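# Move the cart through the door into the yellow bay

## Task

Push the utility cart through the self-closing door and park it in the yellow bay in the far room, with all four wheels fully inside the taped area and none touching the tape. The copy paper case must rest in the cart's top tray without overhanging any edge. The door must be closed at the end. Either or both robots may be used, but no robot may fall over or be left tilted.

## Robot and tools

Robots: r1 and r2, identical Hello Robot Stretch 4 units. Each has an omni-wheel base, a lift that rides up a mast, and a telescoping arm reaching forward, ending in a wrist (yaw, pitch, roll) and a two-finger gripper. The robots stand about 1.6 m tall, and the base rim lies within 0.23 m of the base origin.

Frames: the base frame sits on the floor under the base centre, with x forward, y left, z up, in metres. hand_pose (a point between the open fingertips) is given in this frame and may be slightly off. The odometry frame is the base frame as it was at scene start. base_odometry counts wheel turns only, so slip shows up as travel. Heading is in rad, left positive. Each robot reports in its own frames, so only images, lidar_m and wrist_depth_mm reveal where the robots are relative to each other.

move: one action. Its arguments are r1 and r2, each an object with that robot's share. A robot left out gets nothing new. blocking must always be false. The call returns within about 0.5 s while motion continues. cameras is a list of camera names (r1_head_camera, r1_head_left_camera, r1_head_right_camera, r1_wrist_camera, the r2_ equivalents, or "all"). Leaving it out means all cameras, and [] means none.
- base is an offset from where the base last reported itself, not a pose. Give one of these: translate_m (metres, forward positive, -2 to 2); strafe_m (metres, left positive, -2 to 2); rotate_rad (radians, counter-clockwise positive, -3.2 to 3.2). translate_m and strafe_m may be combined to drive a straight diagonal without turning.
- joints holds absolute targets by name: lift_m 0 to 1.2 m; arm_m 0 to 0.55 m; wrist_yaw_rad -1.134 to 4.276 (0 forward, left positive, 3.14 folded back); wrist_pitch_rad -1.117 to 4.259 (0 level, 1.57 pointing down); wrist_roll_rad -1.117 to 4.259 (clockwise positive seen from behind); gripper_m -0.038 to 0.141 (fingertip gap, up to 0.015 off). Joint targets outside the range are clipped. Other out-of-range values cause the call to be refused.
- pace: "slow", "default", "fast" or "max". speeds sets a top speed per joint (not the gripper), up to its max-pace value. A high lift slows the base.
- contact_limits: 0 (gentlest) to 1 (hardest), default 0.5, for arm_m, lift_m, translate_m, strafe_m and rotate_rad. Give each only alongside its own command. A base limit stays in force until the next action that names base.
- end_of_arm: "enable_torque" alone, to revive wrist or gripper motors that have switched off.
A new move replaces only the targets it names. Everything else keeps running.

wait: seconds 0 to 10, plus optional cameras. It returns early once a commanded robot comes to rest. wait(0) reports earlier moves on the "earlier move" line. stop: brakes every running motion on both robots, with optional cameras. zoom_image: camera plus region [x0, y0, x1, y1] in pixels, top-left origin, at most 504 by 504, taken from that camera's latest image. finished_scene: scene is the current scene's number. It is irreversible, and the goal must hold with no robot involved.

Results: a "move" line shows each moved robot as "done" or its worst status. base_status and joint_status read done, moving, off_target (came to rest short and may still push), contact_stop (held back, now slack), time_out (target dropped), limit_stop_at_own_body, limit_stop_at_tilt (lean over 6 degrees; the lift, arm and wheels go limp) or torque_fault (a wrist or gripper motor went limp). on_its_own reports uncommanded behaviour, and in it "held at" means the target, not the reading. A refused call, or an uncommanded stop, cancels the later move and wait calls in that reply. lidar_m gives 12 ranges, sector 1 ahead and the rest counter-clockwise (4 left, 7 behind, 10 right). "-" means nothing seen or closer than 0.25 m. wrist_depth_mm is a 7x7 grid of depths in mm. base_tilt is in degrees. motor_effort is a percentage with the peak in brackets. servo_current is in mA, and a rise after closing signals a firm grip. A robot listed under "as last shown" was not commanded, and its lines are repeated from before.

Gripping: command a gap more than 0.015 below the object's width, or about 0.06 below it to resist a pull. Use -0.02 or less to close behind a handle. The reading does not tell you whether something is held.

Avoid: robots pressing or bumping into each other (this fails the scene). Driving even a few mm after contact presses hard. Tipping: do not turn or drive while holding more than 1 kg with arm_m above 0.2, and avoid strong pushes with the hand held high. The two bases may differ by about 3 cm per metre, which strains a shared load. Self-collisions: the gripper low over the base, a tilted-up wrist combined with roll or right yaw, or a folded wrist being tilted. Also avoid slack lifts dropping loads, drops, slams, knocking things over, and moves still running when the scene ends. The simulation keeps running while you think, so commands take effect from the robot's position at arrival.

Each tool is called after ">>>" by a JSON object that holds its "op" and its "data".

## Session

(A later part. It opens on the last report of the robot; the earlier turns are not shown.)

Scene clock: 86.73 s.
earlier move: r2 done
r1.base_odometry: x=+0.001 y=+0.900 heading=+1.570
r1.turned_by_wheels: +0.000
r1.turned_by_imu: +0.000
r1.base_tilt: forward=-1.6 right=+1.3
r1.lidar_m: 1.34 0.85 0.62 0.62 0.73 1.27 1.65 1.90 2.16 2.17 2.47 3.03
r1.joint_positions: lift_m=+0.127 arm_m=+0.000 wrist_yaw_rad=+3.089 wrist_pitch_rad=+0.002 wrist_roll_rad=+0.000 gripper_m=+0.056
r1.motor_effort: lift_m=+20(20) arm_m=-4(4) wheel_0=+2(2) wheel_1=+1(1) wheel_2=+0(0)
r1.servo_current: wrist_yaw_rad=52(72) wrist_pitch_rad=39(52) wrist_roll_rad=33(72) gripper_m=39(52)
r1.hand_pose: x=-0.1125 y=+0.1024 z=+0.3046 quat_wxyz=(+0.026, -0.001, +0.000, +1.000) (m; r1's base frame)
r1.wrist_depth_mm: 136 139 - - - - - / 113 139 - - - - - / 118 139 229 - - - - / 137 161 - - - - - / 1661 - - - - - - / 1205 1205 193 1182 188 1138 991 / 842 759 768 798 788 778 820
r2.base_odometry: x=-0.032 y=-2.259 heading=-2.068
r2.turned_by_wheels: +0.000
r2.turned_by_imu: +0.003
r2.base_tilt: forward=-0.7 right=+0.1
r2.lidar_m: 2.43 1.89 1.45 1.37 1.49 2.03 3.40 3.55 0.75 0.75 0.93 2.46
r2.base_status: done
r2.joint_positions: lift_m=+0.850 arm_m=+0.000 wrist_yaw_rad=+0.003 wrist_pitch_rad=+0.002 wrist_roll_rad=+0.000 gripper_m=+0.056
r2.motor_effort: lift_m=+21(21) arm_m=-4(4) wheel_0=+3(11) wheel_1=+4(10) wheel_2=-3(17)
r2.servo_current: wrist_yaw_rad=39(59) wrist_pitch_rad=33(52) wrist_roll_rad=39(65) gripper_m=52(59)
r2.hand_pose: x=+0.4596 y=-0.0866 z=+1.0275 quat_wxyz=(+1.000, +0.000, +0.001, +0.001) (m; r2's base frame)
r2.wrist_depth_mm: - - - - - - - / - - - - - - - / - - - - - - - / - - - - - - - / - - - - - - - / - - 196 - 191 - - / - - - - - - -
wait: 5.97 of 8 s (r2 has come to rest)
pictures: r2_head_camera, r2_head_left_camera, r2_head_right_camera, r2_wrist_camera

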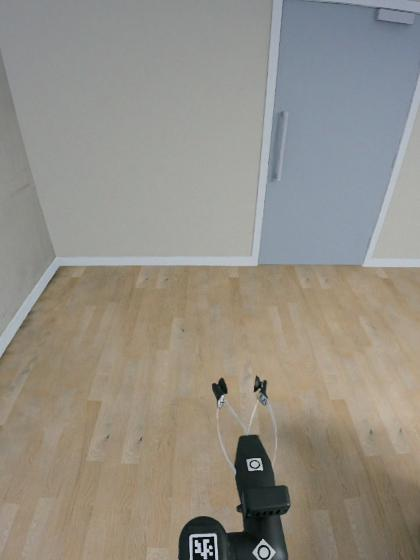

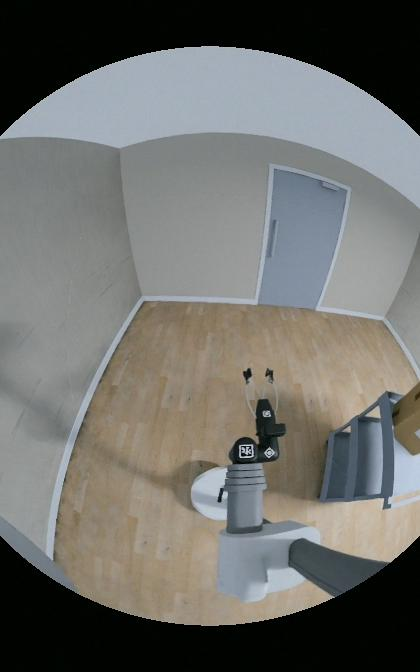

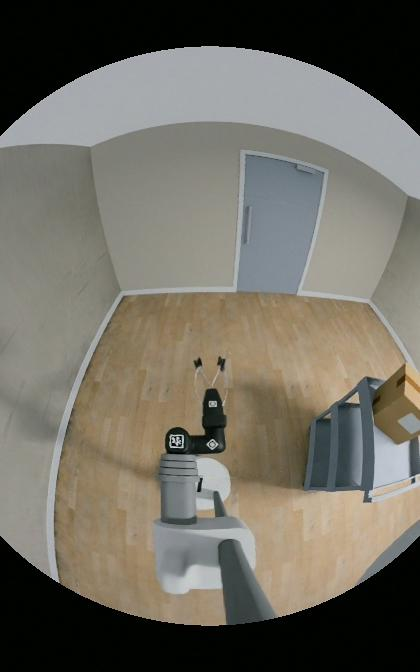

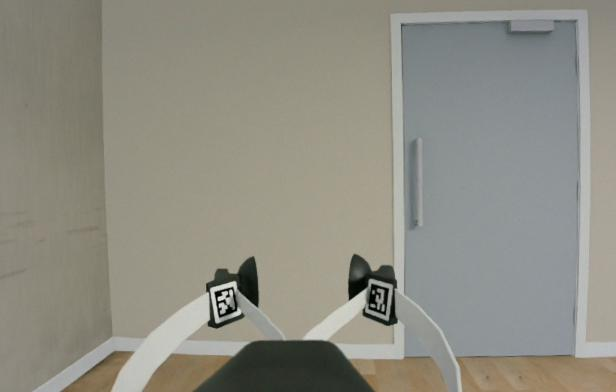

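>>> {"op": "move", "data": {"blocking": false, "r2": {"base":{"translate_m":1.0},"joints":{"wrist_yaw_rad":0}}, "cameras": []}}

>>> {"op": "wait", "data": {"seconds": 8, "cameras": ["r2_wrist_camera"]}}

>>> {"op": "move", "data": {"blocking": false, "r2": {"base":{"strafe_m":-0.7},"joints":{"lift_m":0.92,"gripper_m":0.13}}, "cameras": []}}

>>> {"op": "wait", "data": {"seconds": 8, "cameras": ["r2_head_camera","r2_wrist_camera","r2_head_right_camera","r2_head_left_camera"]}}

Scene clock: 99.07 s.
move: r2 moving
r1: as last shown
r1.base_tilt: forward=-1.5 right=+1.3
r1.lidar_m: 1.36 0.86 0.62 0.62 0.75 1.27 1.65 1.89 2.17 2.14 2.48 3.06
r1.servo_current: wrist_yaw_rad=52(59) wrist_pitch_rad=46(52) wrist_roll_rad=33(59) gripper_m=46(46)
r1.wrist_depth_mm: 137 139 - - - - - / 113 139 - - - - - / 117 140 229 - - - - / 137 162 - - - - - / 1618 - - - - - - / 1205 1182 194 1182 187 1160 1008 / 842 741 759 778 778 768 820
r2.base_odometry: x=-0.047 y=-2.286 heading=-2.068
r2.turned_by_wheels: +0.000
r2.turned_by_imu: +0.001
r2.base_tilt: forward=-0.7 right=+0.1
r2.lidar_m: 2.39 1.93 1.45 1.38 1.47 2.05 3.43 3.60 0.77 0.76 0.95 2.42
r2.base_status: translate_m moving
r2.joint_positions: lift_m=+0.850 arm_m=+0.000 wrist_yaw_rad=+0.003 wrist_pitch_rad=+0.002 wrist_roll_rad=+0.000 gripper_m=+0.056
r2.joint_status: all done
r2.measured_speeds: translate_m=+0.120 strafe_m=-0.001 rotate_rad=+0.000 lift_m=+0.000 arm_m=+0.000 wrist_yaw_rad=+0.000 wrist_pitch_rad=+0.000 wrist_roll_rad=+0.000
r2.motor_effort: lift_m=+21(21) arm_m=-4(4) wheel_0=+8(9) wheel_1=+7(8) wheel_2=-12(13)
r2.servo_current: wrist_yaw_rad=59(59) wrist_pitch_rad=39(46) wrist_roll_rad=46(52) gripper_m=46(52)
r2.hand_pose: x=+0.4596 y=-0.0866 z=+1.0275 quat_wxyz=(+1.000, +0.000, +0.001, +0.001) (m; r2's base frame)
r2.wrist_depth_mm: - - - - - - - / - - - - - - - / - - - - - - - / - - - - - - - / - - - - - - - / - - 196 - 192 - - / - - - - - - -
pictures: none

Scene clock: 103.37 s.
earlier move: r2 done
r1.base_odometry: x=+0.001 y=+0.900 heading=+1.570
r1.turned_by_wheels: +0.000
r1.turned_by_imu: +0.000
r1.base_tilt: forward=-1.6 right=+1.3
r1.lidar_m: 1.37 0.85 0.63 0.63 0.71 1.27 1.65 1.89 2.15 2.16 2.45 3.05
r1.joint_positions: lift_m=+0.127 arm_m=+0.000 wrist_yaw_rad=+3.089 wrist_pitch_rad=+0.002 wrist_roll_rad=+0.000 gripper_m=+0.056
r1.motor_effort: lift_m=+20(20) arm_m=-4(4) wheel_0=+1(2) wheel_1=+1(1) wheel_2=+0(0)
r1.servo_current: wrist_yaw_rad=46(65) wrist_pitch_rad=39(52) wrist_roll_rad=46(78) gripper_m=46(52)
r1.hand_pose: x=-0.1125 y=+0.1024 z=+0.3046 quat_wxyz=(+0.026, -0.001, +0.000, +1.000) (m; r1's base frame)
r1.wrist_depth_mm: 137 138 - - - - - / 114 139 - - - - - / 118 140 229 - - - - / 137 161 - - - - - / 1661 - - - - - - / 1160 1205 194 1182 187 1160 991 / 842 750 759 809 798 778 831
r2.base_odometry: x=-0.509 y=-3.138 heading=-2.068
r2.turned_by_wheels: +0.000
r2.turned_by_imu: +0.002
r2.base_tilt: forward=-0.7 right=+0.1
r2.lidar_m: 1.45 1.53 1.42 1.31 1.42 2.03 - 1.20 1.10 3.38 1.97 1.47
r2.base_status: done
r2.joint_positions: lift_m=+0.850 arm_m=+0.000 wrist_yaw_rad=+0.003 wrist_pitch_rad=+0.002 wrist_roll_rad=+0.000 gripper_m=+0.056
r2.joint_status: all done
r2.motor_effort: lift_m=+21(21) arm_m=-4(4) wheel_0=+2(10) wheel_1=+4(9) wheel_2=-1(14)
r2.servo_current: wrist_yaw_rad=52(65) wrist_pitch_rad=39(52) wrist_roll_rad=59(59) gripper_m=52(59)
r2.hand_pose: x=+0.4596 y=-0.0866 z=+1.0275 quat_wxyz=(+1.000, +0.000, +0.001, +0.001) (m; r2's base frame)
r2.wrist_depth_mm: - - - - - - - / - - - - - - - / - - - - - - - / - - - - - - - / - - - - - - - / - - 190 - 189 - - / - - - - - - -
wait: 4.30 of 8 s (r2 has come to rest)
pictures: r2_wrist_camera

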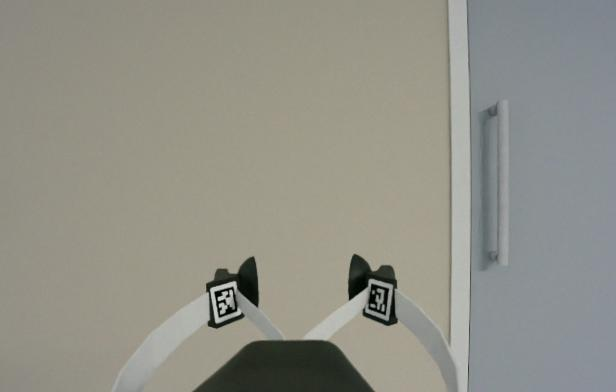

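Scene clock: 103.87 s.
move: r2 moving
r1: as last shown
r1.base_tilt: forward=-1.6 right=+1.2
r1.lidar_m: 1.38 0.82 0.60 0.64 0.75 1.29 1.64 1.91 2.15 2.16 2.49 3.05
r1.motor_effort: lift_m=+20(20) arm_m=-4(4) wheel_0=+2(2) wheel_1=+1(1) wheel_2=+0(0)
r1.servo_current: wrist_yaw_rad=59(72) wrist_pitch_rad=39(46) wrist_roll_rad=65(65) gripper_m=33(46)
r1.wrist_depth_mm: 136 139 - - - - - / 113 139 - - - - - / 118 140 228 - - - - / 137 162 - - - - - / 1661 - - - - - - / 1182 1205 193 1205 187 1160 1008 / 842 741 768 798 809 768 820
r2.base_odometry: x=-0.540 y=-3.120 heading=-2.068
r2.turned_by_wheels: +0.000
r2.turned_by_imu: +0.000
r2.base_tilt: forward=-0.7 right=+0.1
r2.lidar_m: 1.43 1.53 1.42 1.37 1.50 2.11 - 1.18 1.07 3.36 2.01 1.46
r2.base_status: strafe_m moving
r2.joint_positions: lift_m=+0.887 arm_m=+0.000 wrist_yaw_rad=+0.003 wrist_pitch_rad=+0.002 wrist_roll_rad=+0.000 gripper_m=+0.075
r2.joint_status: lift_m moving; gripper_m moving
r2.measured_speeds: translate_m=-0.001 strafe_m=-0.141 rotate_rad=+0.004 lift_m=+0.141 arm_m=+0.000 wrist_yaw_rad=+0.000 wrist_pitch_rad=+0.000 wrist_roll_rad=+0.000
r2.motor_effort: lift_m=+24(24) arm_m=-4(4) wheel_0=+8(13) wheel_1=-11(12) wheel_2=+0(2)
r2.servo_current: wrist_yaw_rad=59(59) wrist_pitch_rad=39(46) wrist_roll_rad=33(52) gripper_m=91(91)
r2.hand_pose: x=+0.4596 y=-0.0866 z=+1.0653 quat_wxyz=(+1.000, +0.000, +0.001, +0.001) (m; r2's base frame)
r2.wrist_depth_mm: - - - - - - - / - - - - - - - / - - - - - - - / - - - - - - - / - - - - - - - / - - 189 - 188 - - / - - - - - - -
pictures: none

Scene clock: 107.13 s.
earlier move: r2 done
r1.base_odometry: x=+0.001 y=+0.900 heading=+1.570
r1.turned_by_wheels: +0.000
r1.turned_by_imu: +0.000
r1.base_tilt: forward=-1.6 right=+1.3
r1.lidar_m: 1.39 0.83 0.63 0.63 0.73 1.27 1.65 1.89 2.17 2.15 2.48 3.04
r1.joint_positions: lift_m=+0.127 arm_m=+0.000 wrist_yaw_rad=+3.089 wrist_pitch_rad=+0.002 wrist_roll_rad=+0.000 gripper_m=+0.056
r1.motor_effort: lift_m=+20(20) arm_m=-4(4) wheel_0=+1(2) wheel_1=+0(1) wheel_2=+0(0)
r1.servo_current: wrist_yaw_rad=52(72) wrist_pitch_rad=39(52) wrist_roll_rad=52(65) gripper_m=39(46)
r1.hand_pose: x=-0.1125 y=+0.1024 z=+0.3046 quat_wxyz=(+0.026, -0.001, +0.000, +1.000) (m; r1's base frame)
r1.wrist_depth_mm: 136 139 - - - - - / 113 139 - - - - - / 117 139 229 - - - - / 137 162 - - - - - / 1661 - - - - - - / 1205 1205 194 1182 187 1160 1008 / 831 741 759 788 788 768 809
r2.base_odometry: x=-1.124 y=-2.804 heading=-2.068
r2.turned_by_wheels: +0.000
r2.turned_by_imu: -0.001
r2.base_tilt: forward=-0.7 right=+0.1
r2.lidar_m: 1.36 1.52 2.12 2.06 2.15 3.06 0.77 0.63 2.74 2.69 1.97 1.47
r2.base_status: done
r2.joint_positions: lift_m=+0.920 arm_m=+0.000 wrist_yaw_rad=+0.003 wrist_pitch_rad=+0.002 wrist_roll_rad=+0.000 gripper_m=+0.130
r2.joint_status: all done
r2.motor_effort: lift_m=+20(24) arm_m=-4(4) wheel_0=+3(13) wheel_1=-2(12) wheel_2=+0(2)
r2.servo_current: wrist_yaw_rad=33(65) wrist_pitch_rad=39(46) wrist_roll_rad=65(65) gripper_m=59(111)
r2.hand_pose: x=+0.4596 y=-0.0866 z=+1.0976 quat_wxyz=(+1.000, +0.000, +0.001, +0.001) (m; r2's base frame)
r2.wrist_depth_mm: - - - - - - - / - - - - - - - / - - - - - - - / - - - - - - - / - - - - - - - / - 186 187 154 190 - - / - - - - - - -
wait: 3.27 of 8 s (r2 has come to rest)
pictures: r2_head_camera, r2_head_left_camera, r2_head_right_camera, r2_wrist_camera

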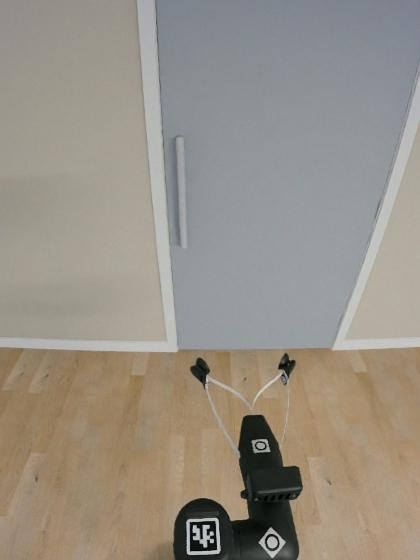

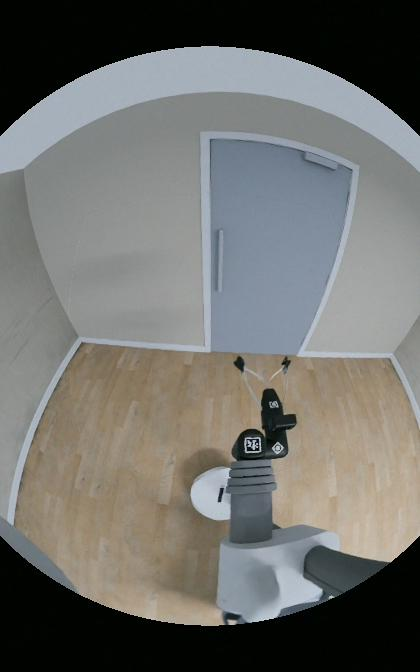

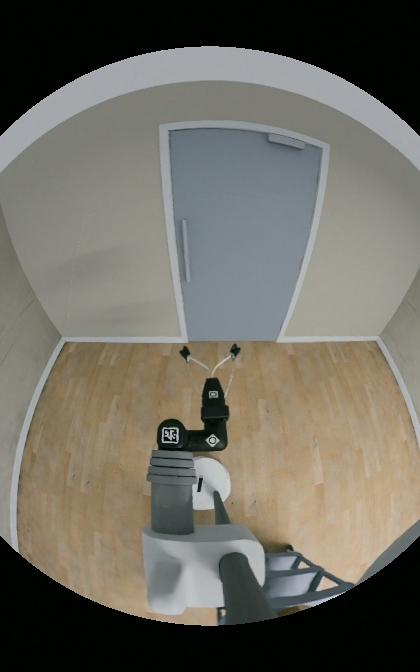

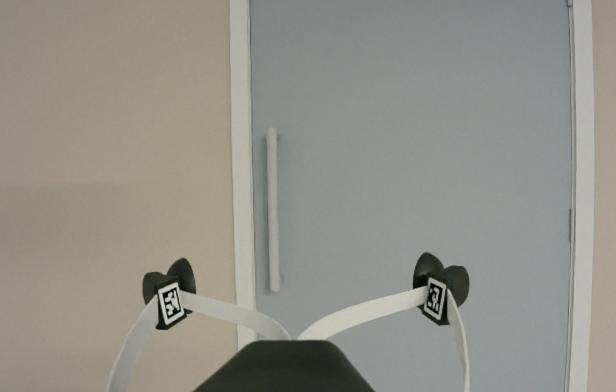

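>>> {"op": "move", "data": {"blocking": false, "r2": {"base":{"translate_m":0.6,"strafe_m":0.094}}, "cameras": []}}

>>> {"op": "wait", "data": {"seconds": 6, "cameras": ["r2_head_camera","r2_wrist_camera"]}}

Scene clock: 120.07 s.
move: r2 moving
r1: as last shown
r1.lidar_m: 1.36 0.86 0.63 0.62 0.74 1.28 1.63 1.92 2.16 2.15 2.48 3.07
r1.motor_effort: lift_m=+20(20) arm_m=-4(4) wheel_0=+2(2) wheel_1=+1(1) wheel_2=+0(0)
r1.servo_current: wrist_yaw_rad=46(52) wrist_pitch_rad=39(46) wrist_roll_rad=46(65) gripper_m=46(46)
r1.wrist_depth_mm: 136 139 - - - - - / 113 139 - - - - - / 117 140 229 - - - - / 137 162 - - - - - / 1708 - - - - - - / 1182 1182 193 1182 187 1160 1008 / 854 750 759 788 788 778 820
r2.base_odometry: x=-1.135 y=-2.833 heading=-2.068
r2.turned_by_wheels: +0.000
r2.turned_by_imu: +0.001
r2.base_tilt: forward=-0.7 right=+0.1
r2.lidar_m: 1.32 1.45 2.11 2.02 2.16 3.05 0.81 0.69 2.78 2.71 1.92 1.45
r2.base_status: translate_m moving; strafe_m moving
r2.joint_positions: lift_m=+0.920 arm_m=+0.000 wrist_yaw_rad=+0.003 wrist_pitch_rad=+0.002 wrist_roll_rad=+0.000 gripper_m=+0.130
r2.measured_speeds: translate_m=+0.121 strafe_m=+0.018 rotate_rad=+0.000 lift_m=+0.000 arm_m=+0.000 wrist_yaw_rad=+0.000 wrist_pitch_rad=+0.000 wrist_roll_rad=+0.000
r2.motor_effort: lift_m=+20(21) arm_m=-4(4) wheel_0=+6(8) wheel_1=+9(9) wheel_2=-12(12)
r2.servo_current: wrist_yaw_rad=39(59) wrist_pitch_rad=39(39) wrist_roll_rad=52(59) gripper_m=46(59)
r2.hand_pose: x=+0.4595 y=-0.0866 z=+1.0976 quat_wxyz=(+1.000, +0.000, +0.001, +0.001) (m; r2's base frame)
r2.wrist_depth_mm: - - - - - - - / - - - - - - - / - - - - - - - / - - - - - - - / - - - - - - - / - 186 187 154 189 - - / - - - - - - -
pictures: none

Scene clock: 123.07 s.
earlier move: r2 done
r1.base_odometry: x=+0.001 y=+0.900 heading=+1.570
r1.turned_by_wheels: +0.000
r1.turned_by_imu: +0.000
r1.base_tilt: forward=-1.6 right=+1.3
r1.lidar_m: 1.35 0.85 0.61 0.63 0.76 1.25 1.65 1.91 2.16 2.16 2.46 3.05
r1.joint_positions: lift_m=+0.127 arm_m=+0.000 wrist_yaw_rad=+3.089 wrist_pitch_rad=+0.002 wrist_roll_rad=+0.000 gripper_m=+0.056
r1.motor_effort: lift_m=+20(20) arm_m=-4(4) wheel_0=+2(2) wheel_1=+1(1) wheel_2=+0(0)
r1.servo_current: wrist_yaw_rad=59(65) wrist_pitch_rad=46(52) wrist_roll_rad=46(72) gripper_m=39(52)
r1.hand_pose: x=-0.1125 y=+0.1024 z=+0.3046 quat_wxyz=(+0.026, -0.001, +0.000, +1.000) (m; r1's base frame)
r1.wrist_depth_mm: 136 138 - - - - - / 114 139 - - - - - / 118 140 229 - - - - / 137 161 - - - - - / 1756 - - - - - - / 1205 1182 194 1205 187 1160 991 / 831 741 759 809 798 788 809
r2.base_odometry: x=-1.327 y=-3.376 heading=-2.068
r2.turned_by_wheels: +0.000
r2.turned_by_imu: +0.001
r2.base_tilt: forward=-0.7 right=+0.1
r2.lidar_m: 0.76 0.90 1.25 1.93 2.03 2.88 1.28 1.26 2.90 2.81 1.16 0.85
r2.base_status: done
r2.joint_positions: lift_m=+0.920 arm_m=+0.000 wrist_yaw_rad=+0.003 wrist_pitch_rad=+0.002 wrist_roll_rad=+0.000 gripper_m=+0.130
r2.motor_effort: lift_m=+20(21) arm_m=-4(4) wheel_0=+3(11) wheel_1=+3(10) wheel_2=-3(14)
r2.servo_current: wrist_yaw_rad=39(65) wrist_pitch_rad=39(52) wrist_roll_rad=59(59) gripper_m=52(59)
r2.hand_pose: x=+0.4595 y=-0.0866 z=+1.0976 quat_wxyz=(+1.000, +0.000, +0.001, +0.001) (m; r2's base frame)
r2.wrist_depth_mm: - - - - - - - / - - - - - - - / - - 603 530 - - - / - - 615 535 - - - / - - 621 535 - - - / - 186 193 158 190 - - / - - - - - - -
wait: 3.00 of 6 s (r2 has come to rest)
pictures: r2_head_camera, r2_wrist_camera

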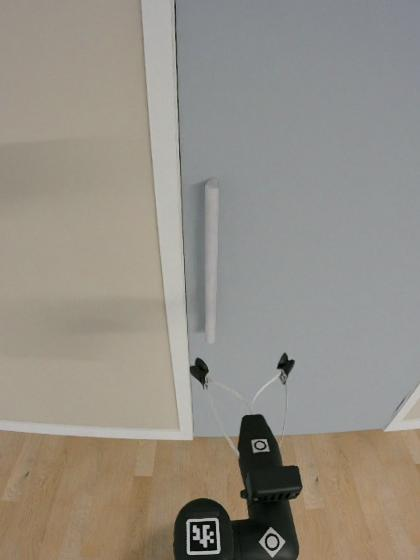

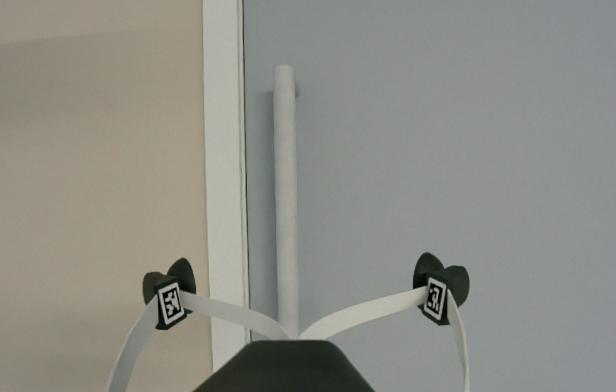

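>>> {"op": "move", "data": {"blocking": false, "r2": {"base":{"translate_m":0.325,"strafe_m":0.024},"contact_limits":{"translate_m":0.2}}, "cameras": []}}

>>> {"op": "wait", "data": {"seconds": 6, "cameras": ["r2_head_camera","r2_wrist_camera"]}}

Scene clock: 139.00 s.
move: r2 moving
r1: as last shown
r1.lidar_m: 1.37 0.88 0.63 0.63 0.73 1.27 1.64 1.91 2.16 2.16 2.48 3.04
r1.motor_effort: lift_m=+20(20) arm_m=-4(4) wheel_0=+1(2) wheel_1=+1(1) wheel_2=+0(0)
r1.servo_current: wrist_yaw_rad=39(52) wrist_pitch_rad=39(46) wrist_roll_rad=46(59) gripper_m=46(46)
r1.wrist_depth_mm: 136 138 - - - - - / 113 139 - - - - - / 118 140 229 - - - - / 137 162 - - - - - / 1661 - - - - - - / 1160 1205 195 1182 187 1160 1008 / 854 750 750 788 798 788 809
r2.base_odometry: x=-1.340 y=-3.404 heading=-2.067
r2.turned_by_wheels: +0.000
r2.turned_by_imu: +0.001
r2.base_tilt: forward=-0.7 right=+0.1
r2.lidar_m: 0.72 0.85 1.20 1.94 2.05 2.90 1.31 1.29 2.90 2.71 1.12 0.81
r2.base_status: translate_m moving; strafe_m moving
r2.joint_positions: lift_m=+0.920 arm_m=+0.000 wrist_yaw_rad=+0.003 wrist_pitch_rad=+0.002 wrist_roll_rad=+0.000 gripper_m=+0.130
r2.measured_speeds: translate_m=+0.121 strafe_m=+0.007 rotate_rad=+0.002 lift_m=+0.000 arm_m=+0.000 wrist_yaw_rad=+0.000 wrist_pitch_rad=+0.000 wrist_roll_rad=+0.000
r2.motor_effort: lift_m=+20(21) arm_m=-4(4) wheel_0=+4(10) wheel_1=+8(10) wheel_2=-12(13)
r2.servo_current: wrist_yaw_rad=52(59) wrist_pitch_rad=39(46) wrist_roll_rad=46(52) gripper_m=46(52)
r2.contact_limits: translate_m 0.2
r2.hand_pose: x=+0.4595 y=-0.0866 z=+1.0976 quat_wxyz=(+1.000, +0.000, +0.001, +0.001) (m; r2's base frame)
r2.wrist_depth_mm: - - 564 - - - - / - - 569 504 - - - / - - 580 - - - - / - - 569 - - - - / - - 580 517 - - - / - 186 217 163 190 - - / - - - - - - -
pictures: none

Scene clock: 141.07 s.
earlier move: r2 done
r1.base_odometry: x=+0.001 y=+0.900 heading=+1.570
r1.turned_by_wheels: +0.000
r1.turned_by_imu: +0.000
r1.base_tilt: forward=-1.6 right=+1.3
r1.lidar_m: 1.37 0.87 0.63 0.64 0.74 1.28 1.64 1.89 2.17 2.17 2.50 3.06
r1.joint_positions: lift_m=+0.127 arm_m=+0.000 wrist_yaw_rad=+3.089 wrist_pitch_rad=+0.002 wrist_roll_rad=+0.000 gripper_m=+0.056
r1.motor_effort: lift_m=+20(20) arm_m=-4(4) wheel_0=+1(2) wheel_1=+1(1) wheel_2=+0(0)
r1.servo_current: wrist_yaw_rad=46(65) wrist_pitch_rad=39(52) wrist_roll_rad=33(65) gripper_m=39(46)
r1.hand_pose: x=-0.1125 y=+0.1024 z=+0.3046 quat_wxyz=(+0.026, -0.001, +0.000, +1.000) (m; r1's base frame)
r1.wrist_depth_mm: 136 138 - - - - - / 113 139 - - - - - / 118 140 229 - - - - / 137 161 - - - - - / 1661 - - - - - - / 1229 1182 194 1205 189 1160 1008 / 842 750 741 820 798 778 820
r2.base_odometry: x=-1.461 y=-3.673 heading=-2.067
r2.turned_by_wheels: +0.000
r2.turned_by_imu: +0.000
r2.base_tilt: forward=-0.7 right=+0.1
r2.lidar_m: 0.44 0.54 0.76 1.87 2.02 2.80 1.58 1.62 2.94 1.77 0.73 0.53
r2.base_status: done
r2.joint_positions: lift_m=+0.920 arm_m=+0.000 wrist_yaw_rad=+0.003 wrist_pitch_rad=+0.002 wrist_roll_rad=+0.000 gripper_m=+0.130
r2.motor_effort: lift_m=+20(21) arm_m=-4(4) wheel_0=+3(10) wheel_1=+4(10) wheel_2=-4(14)
r2.servo_current: wrist_yaw_rad=52(65) wrist_pitch_rad=39(46) wrist_roll_rad=59(59) gripper_m=52(59)
r2.contact_limits: translate_m 0.2
r2.hand_pose: x=+0.4595 y=-0.0867 z=+1.0976 quat_wxyz=(+1.000, +0.000, +0.001, +0.001) (m; r2's base frame)
r2.wrist_depth_mm: 296 276 285 277 273 267 264 / 297 277 287 279 276 270 265 / 297 279 289 279 276 272 267 / 300 281 290 281 278 272 268 / 301 282 290 282 279 274 268 / 304 283 283 213 219 273 272 / 309 287 296 - 282 277 273
wait: 2.07 of 6 s (r2 has come to rest)
pictures: r2_head_camera, r2_wrist_camera

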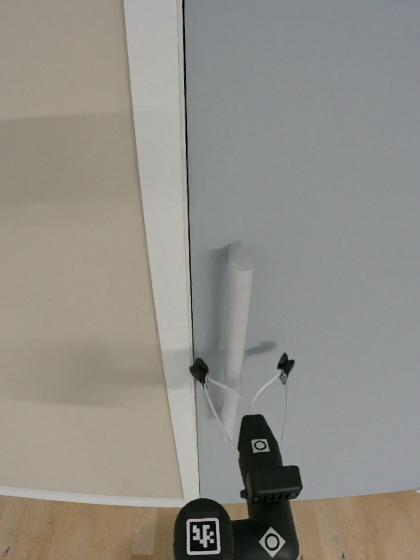

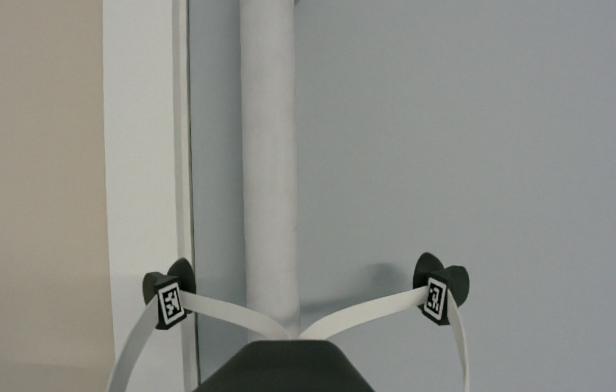

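>>> {"op": "move", "data": {"blocking": false, "r2": {"base":{"translate_m":0.03,"strafe_m":0.02},"contact_limits":{"translate_m":0.1}}, "cameras": []}}

>>> {"op": "wait", "data": {"seconds": 3, "cameras": ["r2_head_camera","r2_wrist_camera"]}}

>>> {"op": "move", "data": {"blocking": false, "r2": {"joints":{"gripper_m":-0.02}}, "cameras": []}}

>>> {"op": "wait", "data": {"seconds": 2, "cameras": ["r2_head_camera","r2_wrist_camera"]}}

Scene clock: 149.70 s.
move: r2 moving
r1: as last shown
r1.lidar_m: 1.39 0.87 0.62 0.63 0.72 1.27 1.63 1.91 2.17 2.15 2.44 3.04
r1.motor_effort: lift_m=+20(20) arm_m=-4(4) wheel_0=+2(2) wheel_1=+1(1) wheel_2=+0(0)
r1.servo_current: wrist_yaw_rad=46(65) wrist_pitch_rad=46(52) wrist_roll_rad=65(65) gripper_m=39(46)
r1.wrist_depth_mm: 136 138 - - - - - / 114 139 - - - - - / 118 140 229 - - - - / 137 162 - - - - - / 1661 - - - - - - / 1182 1182 194 1229 188 1160 991 / 842 741 759 809 798 788 809
r2.base_odometry: x=-1.458 y=-3.702 heading=-2.068
r2.turned_by_wheels: +0.000
r2.turned_by_imu: +0.000
r2.base_tilt: forward=-0.7 right=+0.0
r2.lidar_m: 0.41 0.52 0.75 1.86 1.97 2.81 1.59 1.64 2.96 1.68 0.68 0.49
r2.base_status: translate_m moving; strafe_m moving
r2.joint_positions: lift_m=+0.920 arm_m=+0.000 wrist_yaw_rad=+0.003 wrist_pitch_rad=+0.002 wrist_roll_rad=+0.000 gripper_m=+0.130
r2.measured_speeds: translate_m=+0.051 strafe_m=+0.035 rotate_rad=+0.000 lift_m=+0.000 arm_m=+0.000 wrist_yaw_rad=+0.000 wrist_pitch_rad=+0.000 wrist_roll_rad=+0.000
r2.motor_effort: lift_m=+20(21) arm_m=-4(4) wheel_0=-3(7) wheel_1=+1(11) wheel_2=-4(12)
r2.servo_current: wrist_yaw_rad=46(52) wrist_pitch_rad=39(46) wrist_roll_rad=46(52) gripper_m=46(52)
r2.contact_limits: translate_m 0.1
r2.hand_pose: x=+0.4595 y=-0.0867 z=+1.0976 quat_wxyz=(+1.000, +0.000, +0.001, +0.001) (m; r2's base frame)
r2.wrist_depth_mm: 271 252 259 180 251 247 - / 271 254 262 181 253 249 244 / 274 254 264 182 253 249 246 / 276 256 265 183 255 251 247 / 278 259 267 181 256 252 249 / 278 259 267 182 257 253 249 / 282 262 267 - 259 256 251
pictures: none

Scene clock: 150.37 s.
earlier move: r2 done
r1.base_odometry: x=+0.001 y=+0.900 heading=+1.570
r1.turned_by_wheels: +0.000
r1.turned_by_imu: +0.000
r1.base_tilt: forward=-1.6 right=+1.3
r1.lidar_m: 1.35 0.84 0.61 0.62 0.74 1.26 1.64 1.91 2.18 2.16 2.49 3.04
r1.joint_positions: lift_m=+0.127 arm_m=+0.000 wrist_yaw_rad=+3.089 wrist_pitch_rad=+0.002 wrist_roll_rad=+0.000 gripper_m=+0.056
r1.motor_effort: lift_m=+20(20) arm_m=-4(4) wheel_0=+2(2) wheel_1=+1(1) wheel_2=+0(0)
r1.servo_current: wrist_yaw_rad=52(65) wrist_pitch_rad=46(52) wrist_roll_rad=39(65) gripper_m=39(46)
r1.hand_pose: x=-0.1125 y=+0.1024 z=+0.3046 quat_wxyz=(+0.026, -0.001, +0.000, +1.000) (m; r1's base frame)
r1.wrist_depth_mm: 136 138 - - - - - / 114 139 - - - - - / 118 140 229 - - - - / 137 161 - - - - - / 1661 - - - - - - / 1205 1205 194 1182 187 1160 1008 / 842 750 750 788 798 778 820
r2.base_odometry: x=-1.458 y=-3.709 heading=-2.068
r2.turned_by_wheels: +0.000
r2.turned_by_imu: +0.000
r2.base_tilt: forward=-0.7 right=+0.1
r2.lidar_m: 0.38 0.51 0.70 1.87 1.96 2.78 1.60 1.65 2.96 1.67 0.66 0.49
r2.base_status: done
r2.joint_positions: lift_m=+0.920 arm_m=+0.000 wrist_yaw_rad=+0.003 wrist_pitch_rad=+0.002 wrist_roll_rad=+0.000 gripper_m=+0.130
r2.motor_effort: lift_m=+21(21) arm_m=-4(4) wheel_0=-3(7) wheel_1=+1(11) wheel_2=-2(12)
r2.servo_current: wrist_yaw_rad=46(65) wrist_pitch_rad=39(46) wrist_roll_rad=52(59) gripper_m=52(59)
r2.contact_limits: translate_m 0.1
r2.hand_pose: x=+0.4595 y=-0.0867 z=+1.0976 quat_wxyz=(+1.000, +0.000, +0.001, +0.001) (m; r2's base frame)
r2.wrist_depth_mm: 265 246 255 172 246 241 236 / 266 247 256 178 247 241 237 / 268 250 257 175 247 243 239 / 268 250 259 176 250 245 241 / 272 253 259 177 251 246 243 / 272 253 258 177 220 246 244 / 276 255 263 - 253 249 246
wait: 0.67 of 3 s (r2 has come to rest)
pictures: r2_head_camera, r2_wrist_camera

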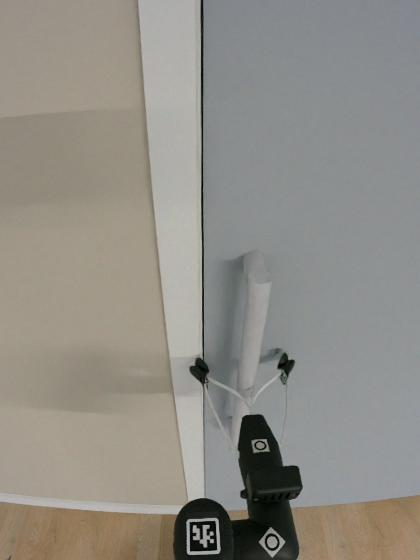

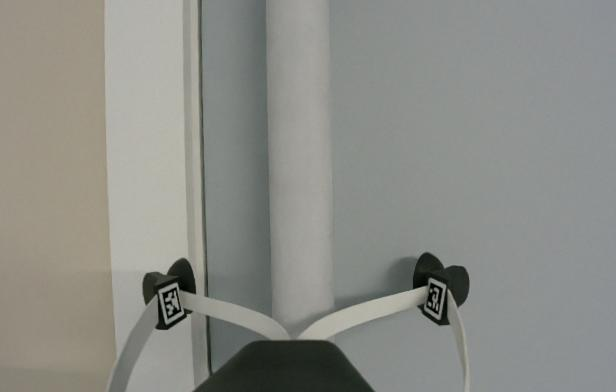

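Scene clock: 150.87 s.
move: r2 moving
r1: as last shown
r1.base_tilt: forward=-1.6 right=+1.2
r1.lidar_m: 1.36 0.87 0.63 0.61 0.73 1.26 1.65 1.89 2.17 2.14 2.45 3.05
r1.servo_current: wrist_yaw_rad=46(59) wrist_pitch_rad=46(52) wrist_roll_rad=39(59) gripper_m=39(46)
r1.wrist_depth_mm: 136 138 - - - - - / 114 139 - - - - - / 118 140 228 - - - - / 137 162 - - - - - / 1661 - - - - - - / 1182 1205 194 1205 187 1160 1008 / 842 759 741 798 798 778 820
r2.base_odometry: x=-1.458 y=-3.709 heading=-2.068
r2.turned_by_wheels: +0.000
r2.turned_by_imu: +0.000
r2.base_tilt: forward=-0.7 right=+0.1
r2.lidar_m: 0.42 0.50 0.74 1.87 1.97 2.79 1.59 1.62 2.95 1.68 0.67 0.48
r2.joint_positions: lift_m=+0.920 arm_m=+0.000 wrist_yaw_rad=+0.003 wrist_pitch_rad=+0.002 wrist_roll_rad=+0.000 gripper_m=+0.117
r2.joint_status: gripper_m moving
r2.motor_effort: lift_m=+20(20) arm_m=-4(4) wheel_0=-2(3) wheel_1=+1(2) wheel_2=-2(3)
r2.servo_current: wrist_yaw_rad=46(59) wrist_pitch_rad=39(46) wrist_roll_rad=39(52) gripper_m=98(98)
r2.contact_limits: translate_m 0.1
r2.hand_pose: x=+0.4595 y=-0.0867 z=+1.0976 quat_wxyz=(+1.000, +0.000, +0.001, +0.001) (m; r2's base frame)
r2.wrist_depth_mm: 266 246 254 171 244 241 236 / 266 248 255 178 246 243 237 / 268 250 257 175 248 243 239 / 271 250 258 176 250 244 241 / 270 252 260 176 251 246 242 / 273 253 257 177 198 247 244 / 274 256 263 - 254 249 244
pictures: none

Scene clock: 152.67 s.
earlier move: r2 done
r1.base_odometry: x=+0.001 y=+0.900 heading=+1.570
r1.turned_by_wheels: +0.000
r1.turned_by_imu: +0.000
r1.base_tilt: forward=-1.6 right=+1.3
r1.lidar_m: 1.37 0.84 0.62 0.63 0.73 1.26 1.63 1.91 2.16 2.17 2.46 3.05
r1.joint_positions: lift_m=+0.127 arm_m=+0.000 wrist_yaw_rad=+3.089 wrist_pitch_rad=+0.002 wrist_roll_rad=+0.000 gripper_m=+0.056
r1.motor_effort: lift_m=+20(20) arm_m=-4(4) wheel_0=+1(2) wheel_1=+1(1) wheel_2=+0(0)
r1.servo_current: wrist_yaw_rad=59(65) wrist_pitch_rad=39(52) wrist_roll_rad=39(72) gripper_m=39(46)
r1.hand_pose: x=-0.1125 y=+0.1024 z=+0.3046 quat_wxyz=(+0.026, -0.001, +0.000, +1.000) (m; r1's base frame)
r1.wrist_depth_mm: 136 139 - - - - - / 113 140 - - - - - / 118 140 229 - - - - / 137 161 - - - - - / 1708 - - - - - - / 1160 1182 193 1182 187 1182 991 / 842 741 759 788 809 778 809
r2.base_odometry: x=-1.458 y=-3.709 heading=-2.067
r2.turned_by_wheels: +0.001
r2.turned_by_imu: +0.001
r2.base_tilt: forward=-0.6 right=+0.1
r2.lidar_m: 0.39 0.52 0.73 1.87 1.97 2.77 1.60 1.66 2.98 1.65 0.66 0.47
r2.joint_positions: lift_m=+0.920 arm_m=+0.000 wrist_yaw_rad=+0.003 wrist_pitch_rad=+0.002 wrist_roll_rad=+0.000 gripper_m=-0.018
r2.joint_status: all done
r2.motor_effort: lift_m=+20(21) arm_m=-4(4) wheel_0=-3(4) wheel_1=+1(2) wheel_2=+6(7)
r2.servo_current: wrist_yaw_rad=52(59) wrist_pitch_rad=39(46) wrist_roll_rad=46(65) gripper_m=124(267)
r2.contact_limits: translate_m 0.1
r2.hand_pose: x=+0.4595 y=-0.0867 z=+1.0976 quat_wxyz=(+1.000, +0.000, +0.001, +0.001) (m; r2's base frame)
r2.wrist_depth_mm: 264 245 246 164 236 235 229 / 265 247 248 166 240 235 231 / 267 247 249 166 241 236 232 / 268 249 251 168 242 237 234 / 272 251 254 169 243 239 235 / 272 251 186 170 181 240 236 / 274 254 256 - 245 - 237
wait: 1.80 of 2 s (r2 has come to rest)
pictures: r2_head_camera, r2_wrist_camera

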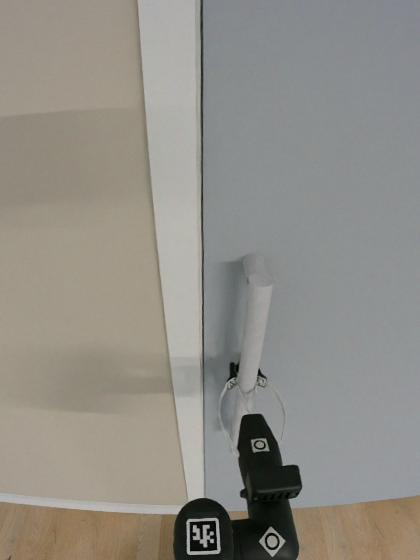

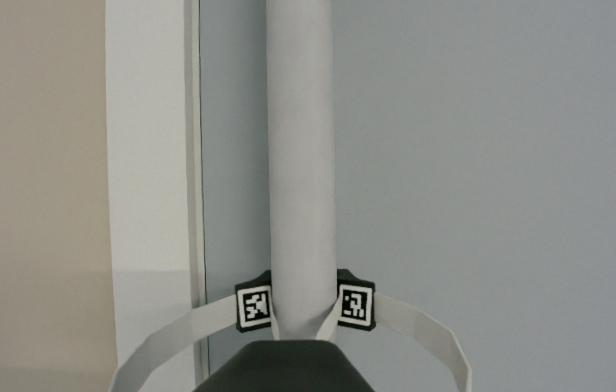

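>>> {"op": "move", "data": {"blocking": false, "r2": {"base":{"translate_m":-0.244,"strafe_m":-0.126},"joints":{"wrist_yaw_rad":0.262},"speeds":{"wrist_yaw_rad":0.2}}, "cameras": []}}

>>> {"op": "wait", "data": {"seconds": 3, "cameras": ["r2_head_camera","r2_wrist_camera"]}}

Scene clock: 170.10 s.
move: r2 moving
r1: as last shown
r1.lidar_m: 1.38 0.86 0.61 0.64 0.74 1.28 1.64 1.90 2.15 2.16 2.47 3.04
r1.servo_current: wrist_yaw_rad=65(65) wrist_pitch_rad=46(52) wrist_roll_rad=39(65) gripper_m=39(46)
r1.wrist_depth_mm: 136 139 - - - - - / 113 139 - - - - - / 118 139 229 - - - - / 137 162 - - - - - / 1661 - - - - - - / 1182 1182 193 1182 187 1182 1008 / 854 750 759 798 788 768 809
r2.base_odometry: x=-1.457 y=-3.674 heading=-2.067
r2.turned_by_wheels: +0.000
r2.turned_by_imu: -0.025
r2.base_tilt: forward=-0.6 right=+0.1
r2.lidar_m: 0.41 0.53 0.77 1.88 1.96 2.75 1.62 1.57 2.96 1.89 0.70 0.50
r2.base_status: translate_m moving; strafe_m moving
r2.joint_positions: lift_m=+0.920 arm_m=+0.000 wrist_yaw_rad=+0.086 wrist_pitch_rad=+0.002 wrist_roll_rad=+0.000 gripper_m=-0.018
r2.joint_status: wrist_yaw_rad moving
r2.measured_speeds: translate_m=-0.121 strafe_m=-0.060 rotate_rad=+0.000 lift_m=+0.000 arm_m=+0.000 wrist_yaw_rad=+0.212 wrist_pitch_rad=+0.000 wrist_roll_rad=+0.000
r2.motor_effort: lift_m=+20(21) arm_m=-4(4) wheel_0=-10(13) wheel_1=-10(17) wheel_2=+22(22)
r2.servo_current: wrist_yaw_rad=78(78) wrist_pitch_rad=46(52) wrist_roll_rad=52(59) gripper_m=117(124)
r2.hand_pose: x=+0.4658 y=-0.0622 z=+1.0976 quat_wxyz=(+0.999, +0.000, +0.001, +0.043) (m; r2's base frame)
r2.wrist_depth_mm: 291 268 249 164 236 231 226 / 296 271 251 166 237 231 226 / 297 272 254 167 239 234 229 / 300 287 255 167 240 235 230 / 301 289 256 170 243 235 230 / 303 293 185 172 180 237 233 / 304 294 260 - 243 236 235
pictures: none

Scene clock: 171.93 s.
earlier move: r2 done
r1.base_odometry: x=+0.001 y=+0.900 heading=+1.570
r1.turned_by_wheels: +0.000
r1.turned_by_imu: +0.000
r1.base_tilt: forward=-1.6 right=+1.2
r1.lidar_m: 1.38 0.93 0.63 0.63 0.74 1.25 1.65 1.90 2.17 2.15 2.48 3.04
r1.joint_positions: lift_m=+0.127 arm_m=+0.000 wrist_yaw_rad=+3.089 wrist_pitch_rad=+0.002 wrist_roll_rad=+0.000 gripper_m=+0.056
r1.motor_effort: lift_m=+20(20) arm_m=-4(4) wheel_0=+2(2) wheel_1=+1(1) wheel_2=+0(0)
r1.servo_current: wrist_yaw_rad=39(65) wrist_pitch_rad=39(52) wrist_roll_rad=65(65) gripper_m=39(46)
r1.hand_pose: x=-0.1125 y=+0.1024 z=+0.3046 quat_wxyz=(+0.026, -0.001, +0.000, +1.000) (m; r1's base frame)
r1.wrist_depth_mm: 137 139 - - - - - / 113 139 - - - - - / 118 140 229 - - - - / 137 162 - - - - - / 1618 - - - - - - / 1182 1205 194 1205 187 1160 991 / 842 741 750 798 788 768 809
r2.base_odometry: x=-1.453 y=-3.435 heading=-2.065
r2.turned_by_wheels: +0.001
r2.turned_by_imu: -0.023
r2.base_tilt: forward=-0.6 right=+0.0
r2.lidar_m: 0.42 0.77 1.01 1.98 2.07 2.78 1.37 1.36 2.90 2.74 0.97 0.56
r2.base_status: done
r2.joint_positions: lift_m=+0.920 arm_m=+0.000 wrist_yaw_rad=+0.276 wrist_pitch_rad=+0.002 wrist_roll_rad=+0.000 gripper_m=-0.019
r2.joint_status: all done
r2.motor_effort: lift_m=+20(21) arm_m=-4(4) wheel_0=+6(16) wheel_1=-3(19) wheel_2=+15(26)
r2.servo_current: wrist_yaw_rad=85(85) wrist_pitch_rad=33(52) wrist_roll_rad=59(59) gripper_m=111(124)
r2.hand_pose: x=+0.4722 y=-0.0055 z=+1.0976 quat_wxyz=(+0.990, +0.000, +0.001, +0.138) (m; r2's base frame)
r2.wrist_depth_mm: - - 246 167 237 234 229 / - - 248 165 238 234 229 / - - 250 168 240 234 231 / - - 253 168 241 236 232 / - - 252 169 243 238 235 / - - 185 169 241 238 235 / - - 256 - 245 238 237
wait: 1.83 of 3 s (r2 has come to rest)
pictures: r2_head_camera, r2_wrist_camera

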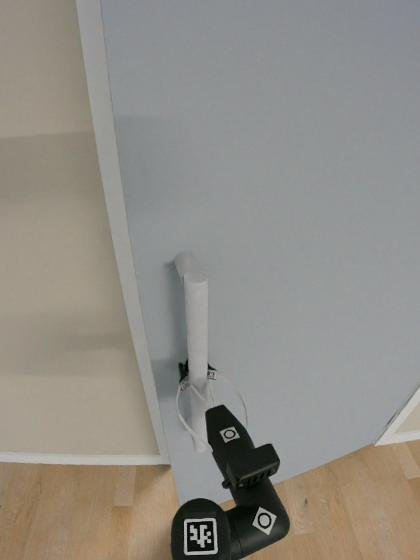

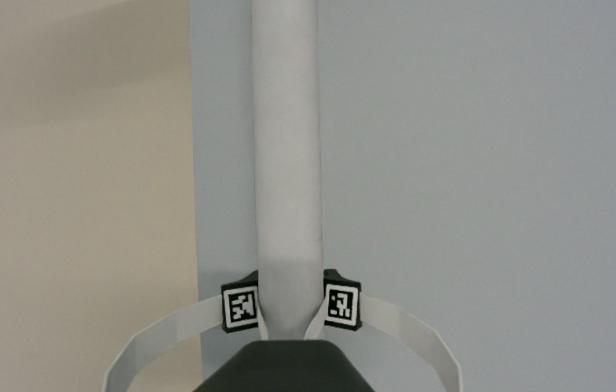

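>>> {"op": "move", "data": {"blocking": false, "r2": {"base":{"translate_m":-0.203,"strafe_m":-0.185},"joints":{"wrist_yaw_rad":0.524},"speeds":{"wrist_yaw_rad":0.2}}, "cameras": []}}

>>> {"op": "wait", "data": {"seconds": 3, "cameras": ["r2_head_camera","r2_wrist_camera"]}}

>>> {"op": "move", "data": {"blocking": false, "r2": {"base":{"translate_m":-0.148,"strafe_m":-0.231},"joints":{"wrist_yaw_rad":0.785},"speeds":{"wrist_yaw_rad":0.2}}, "cameras": []}}

>>> {"op": "wait", "data": {"seconds": 3, "cameras": ["r2_head_camera","r2_wrist_camera"]}}

Scene clock: 178.20 s.
move: r2 moving
r1: as last shown
r1.base_tilt: forward=-1.6 right=+1.3
r1.lidar_m: 1.36 0.95 0.63 0.61 0.71 1.26 1.63 1.90 2.16 2.15 2.49 3.05
r1.motor_effort: lift_m=+20(20) arm_m=-4(4) wheel_0=+1(2) wheel_1=+1(1) wheel_2=+0(0)
r1.servo_current: wrist_yaw_rad=52(52) wrist_pitch_rad=33(46) wrist_roll_rad=46(59) gripper_m=46(46)
r1.wrist_depth_mm: 137 139 - - - - - / 113 139 - - - - - / 118 140 229 - - - - / 137 162 - - - - - / 1708 - - - - - - / 1160 1205 194 1205 188 1160 991 / 842 750 741 798 809 778 820
r2.base_odometry: x=-1.461 y=-3.403 heading=-2.064
r2.turned_by_wheels: +0.001
r2.turned_by_imu: +0.002
r2.base_tilt: forward=-0.6 right=+0.0
r2.lidar_m: 0.41 0.75 1.07 2.00 2.09 2.85 1.32 1.33 2.85 2.74 1.03 0.57
r2.base_status: translate_m moving; strafe_m moving
r2.joint_positions: lift_m=+0.920 arm_m=+0.000 wrist_yaw_rad=+0.356 wrist_pitch_rad=+0.002 wrist_roll_rad=+0.000 gripper_m=-0.019
r2.joint_status: wrist_yaw_rad moving
r2.measured_speeds: translate_m=-0.096 strafe_m=-0.085 rotate_rad=-0.008 lift_m=+0.000 arm_m=+0.000 wrist_yaw_rad=+0.194 wrist_pitch_rad=+0.000 wrist_roll_rad=+0.000
r2.motor_effort: lift_m=+20(21) arm_m=-4(4) wheel_0=+10(13) wheel_1=-12(14) wheel_2=+24(26)
r2.servo_current: wrist_yaw_rad=72(111) wrist_pitch_rad=39(46) wrist_roll_rad=46(59) gripper_m=98(111)
r2.hand_pose: x=+0.4717 y=+0.0186 z=+1.0976 quat_wxyz=(+0.984, +0.000, +0.001, +0.177) (m; r2's base frame)
r2.wrist_depth_mm: - - 249 164 236 228 223 / - - 251 166 236 229 224 / - - 252 166 238 230 226 / - - 254 170 239 232 227 / - - 255 167 241 234 228 / - - 184 171 184 235 231 / - - - - 243 233 231
pictures: none

Scene clock: 181.20 s.
earlier move: r2 moving
r1.base_odometry: x=+0.001 y=+0.900 heading=+1.570
r1.turned_by_wheels: +0.000
r1.turned_by_imu: +0.000
r1.base_tilt: forward=-1.5 right=+1.3
r1.lidar_m: 1.38 1.08 0.62 0.63 0.72 1.30 1.64 1.88 2.17 2.15 2.47 3.07
r1.joint_positions: lift_m=+0.127 arm_m=+0.000 wrist_yaw_rad=+3.089 wrist_pitch_rad=+0.002 wrist_roll_rad=+0.000 gripper_m=+0.056
r1.motor_effort: lift_m=+20(20) arm_m=-4(4) wheel_0=+1(2) wheel_1=+1(1) wheel_2=+0(0)
r1.servo_current: wrist_yaw_rad=52(65) wrist_pitch_rad=39(52) wrist_roll_rad=33(72) gripper_m=33(46)
r1.hand_pose: x=-0.1125 y=+0.1024 z=+0.3046 quat_wxyz=(+0.026, -0.001, +0.000, +1.000) (m; r1's base frame)
r1.wrist_depth_mm: 136 138 - - - - - / 113 139 - - - - - / 117 140 229 - - - - / 137 161 - - - - - / 1756 - - - - - - / 1182 1182 193 1205 187 1160 991 / 831 741 750 788 788 778 820
r2.base_odometry: x=-1.519 y=-3.169 heading=-2.064
r2.turned_by_wheels: +0.000
r2.turned_by_imu: +0.051
r2.base_tilt: forward=-0.6 right=-0.1
r2.lidar_m: 0.41 0.45 1.36 2.15 2.30 3.25 1.12 1.23 2.64 2.57 1.24 0.63
r2.base_status: translate_m moving; strafe_m moving
r2.joint_positions: lift_m=+0.920 arm_m=+0.000 wrist_yaw_rad=+0.545 wrist_pitch_rad=+0.002 wrist_roll_rad=+0.000 gripper_m=-0.019
r2.joint_status: wrist_yaw_rad off_target (ended at +0.545, target +0.524)
r2.measured_speeds: translate_m=+0.000 strafe_m=+0.001 rotate_rad=-0.001 lift_m=+0.000 arm_m=+0.000 wrist_yaw_rad=+0.000 wrist_pitch_rad=+0.000 wrist_roll_rad=+0.000
r2.motor_effort: lift_m=+20(21) arm_m=-4(4) wheel_0=+12(24) wheel_1=+1(15) wheel_2=+10(26)
r2.servo_current: wrist_yaw_rad=130(137) wrist_pitch_rad=39(52) wrist_roll_rad=59(59) gripper_m=98(117)
r2.hand_pose: x=+0.4628 y=+0.0749 z=+1.0976 quat_wxyz=(+0.963, +0.000, +0.001, +0.269) (m; r2's base frame)
r2.wrist_depth_mm: - - 251 167 232 222 216 / 1756 - 253 165 233 224 217 / - - 255 168 235 226 218 / 1756 - 256 168 236 227 219 / 1808 - 258 169 238 227 221 / 1808 - 184 170 234 229 222 / - - - - 238 227 223
wait: 3.00 s; no rest
pictures: r2_head_camera, r2_wrist_camera

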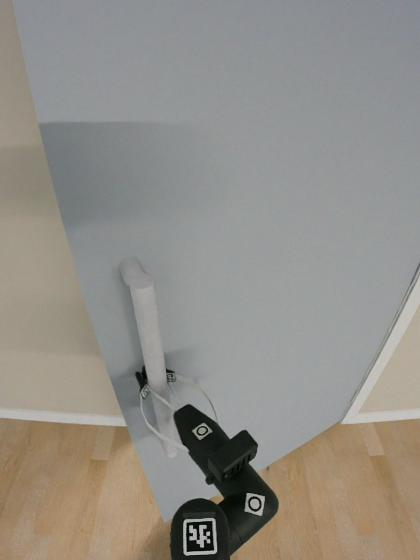

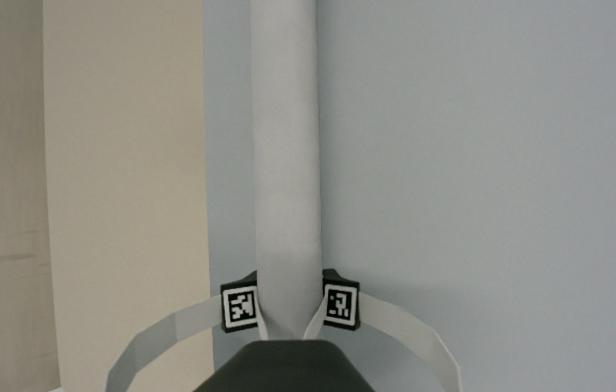

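Scene clock: 181.70 s.
move: r2 moving
r1: as last shown
r1.base_tilt: forward=-1.6 right=+1.3
r1.lidar_m: 1.38 1.08 0.62 0.63 0.73 1.26 1.65 1.91 2.16 2.16 2.46 3.03
r1.motor_effort: lift_m=+20(20) arm_m=-4(4) wheel_0=+2(2) wheel_1=+1(1) wheel_2=+0(0)
r1.servo_current: wrist_yaw_rad=39(52) wrist_pitch_rad=46(52) wrist_roll_rad=52(52) gripper_m=39(46)
r1.wrist_depth_mm: 137 139 - - - - - / 114 139 - - - - - / 118 140 229 - - - - / 137 162 - - - - - / 1756 - - - - - - / 1182 1205 193 1182 188 1160 1008 / 854 750 750 809 809 778 809
r2.base_odometry: x=-1.535 y=-3.142 heading=-2.062
r2.turned_by_wheels: +0.002
r2.turned_by_imu: +0.011
r2.base_tilt: forward=-0.6 right=+0.0
r2.lidar_m: 0.40 0.46 1.37 2.20 2.33 3.31 1.12 1.25 2.66 2.55 1.24 0.61
r2.base_status: translate_m moving; strafe_m moving
r2.joint_positions: lift_m=+0.920 arm_m=+0.000 wrist_yaw_rad=+0.619 wrist_pitch_rad=+0.002 wrist_roll_rad=+0.000 gripper_m=-0.019
r2.joint_status: wrist_yaw_rad moving
r2.measured_speeds: translate_m=-0.068 strafe_m=-0.097 rotate_rad=-0.013 lift_m=+0.000 arm_m=+0.000 wrist_yaw_rad=+0.207 wrist_pitch_rad=+0.000 wrist_roll_rad=+0.000
r2.motor_effort: lift_m=+20(20) arm_m=-4(4) wheel_0=+12(18) wheel_1=-12(16) wheel_2=+23(23)
r2.servo_current: wrist_yaw_rad=104(130) wrist_pitch_rad=33(46) wrist_roll_rad=52(59) gripper_m=98(104)
r2.hand_pose: x=+0.4565 y=+0.0962 z=+1.0976 quat_wxyz=(+0.952, +0.000, +0.001, +0.305) (m; r2's base frame)
r2.wrist_depth_mm: - - 255 165 230 218 209 / 1863 - 256 166 231 219 211 / - - 258 166 233 222 212 / - - 259 170 235 223 213 / - - 259 167 236 223 215 / - - 183 171 183 224 215 / - 146 - - 236 220 216
pictures: none

Scene clock: 184.70 s.
earlier move: r2 moving
r1.base_odometry: x=+0.001 y=+0.900 heading=+1.570
r1.turned_by_wheels: +0.000
r1.turned_by_imu: +0.000
r1.base_tilt: forward=-1.6 right=+1.3
r1.lidar_m: 1.38 1.20 0.60 0.63 0.71 1.27 1.63 1.87 2.17 2.16 2.48 3.04
r1.joint_positions: lift_m=+0.127 arm_m=+0.000 wrist_yaw_rad=+3.089 wrist_pitch_rad=+0.002 wrist_roll_rad=+0.000 gripper_m=+0.056
r1.motor_effort: lift_m=+20(20) arm_m=-4(4) wheel_0=+2(2) wheel_1=+1(1) wheel_2=+0(0)
r1.servo_current: wrist_yaw_rad=46(65) wrist_pitch_rad=39(52) wrist_roll_rad=59(65) gripper_m=39(52)
r1.hand_pose: x=-0.1125 y=+0.1024 z=+0.3046 quat_wxyz=(+0.026, -0.001, +0.000, +1.000) (m; r1's base frame)
r1.wrist_depth_mm: 136 138 - - - - - / 114 139 - - - - - / 118 140 229 - - - - / 137 162 - - - - - / 1661 - - - - - - / 1182 1182 193 1182 187 1205 991 / 854 750 759 798 798 768 820
r2.base_odometry: x=-1.653 y=-2.930 heading=-2.062
r2.turned_by_wheels: +0.000
r2.turned_by_imu: +0.222
r2.base_tilt: forward=-0.7 right=+0.0
r2.lidar_m: 0.47 0.39 1.97 2.40 2.83 1.08 1.11 2.67 2.35 1.82 1.09 0.58
r2.base_status: done
r2.joint_positions: lift_m=+0.920 arm_m=+0.000 wrist_yaw_rad=+0.811 wrist_pitch_rad=+0.002 wrist_roll_rad=+0.000 gripper_m=-0.019
r2.joint_status: wrist_yaw_rad moving
r2.motor_effort: lift_m=+20(21) arm_m=-4(4) wheel_0=+13(32) wheel_1=+0(16) wheel_2=+10(24)
r2.servo_current: wrist_yaw_rad=202(202) wrist_pitch_rad=33(52) wrist_roll_rad=46(65) gripper_m=98(104)
r2.hand_pose: x=+0.4330 y=+0.1488 z=+1.0976 quat_wxyz=(+0.919, +0.000, +0.001, +0.394) (m; r2's base frame)
r2.wrist_depth_mm: - - - 167 217 194 179 / - - - 166 219 194 180 / - - - 167 220 197 182 / - - - 168 221 198 182 / - - - 169 224 198 183 / - - 188 172 182 197 185 / - - - - 223 194 -
wait: 3.00 s; no rest
pictures: r2_head_camera, r2_wrist_camera

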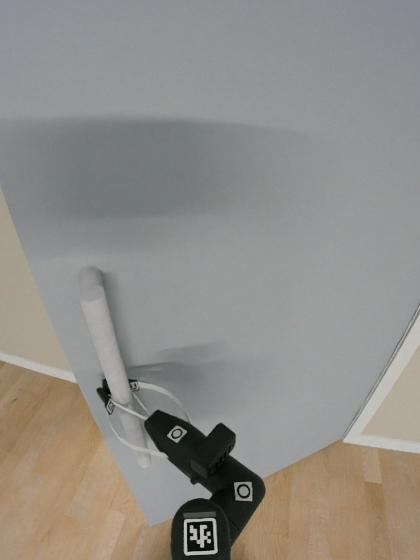

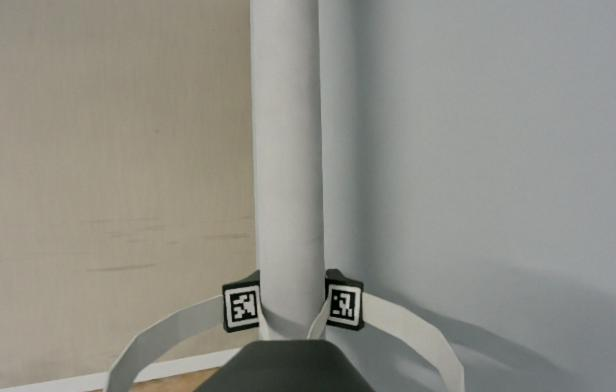

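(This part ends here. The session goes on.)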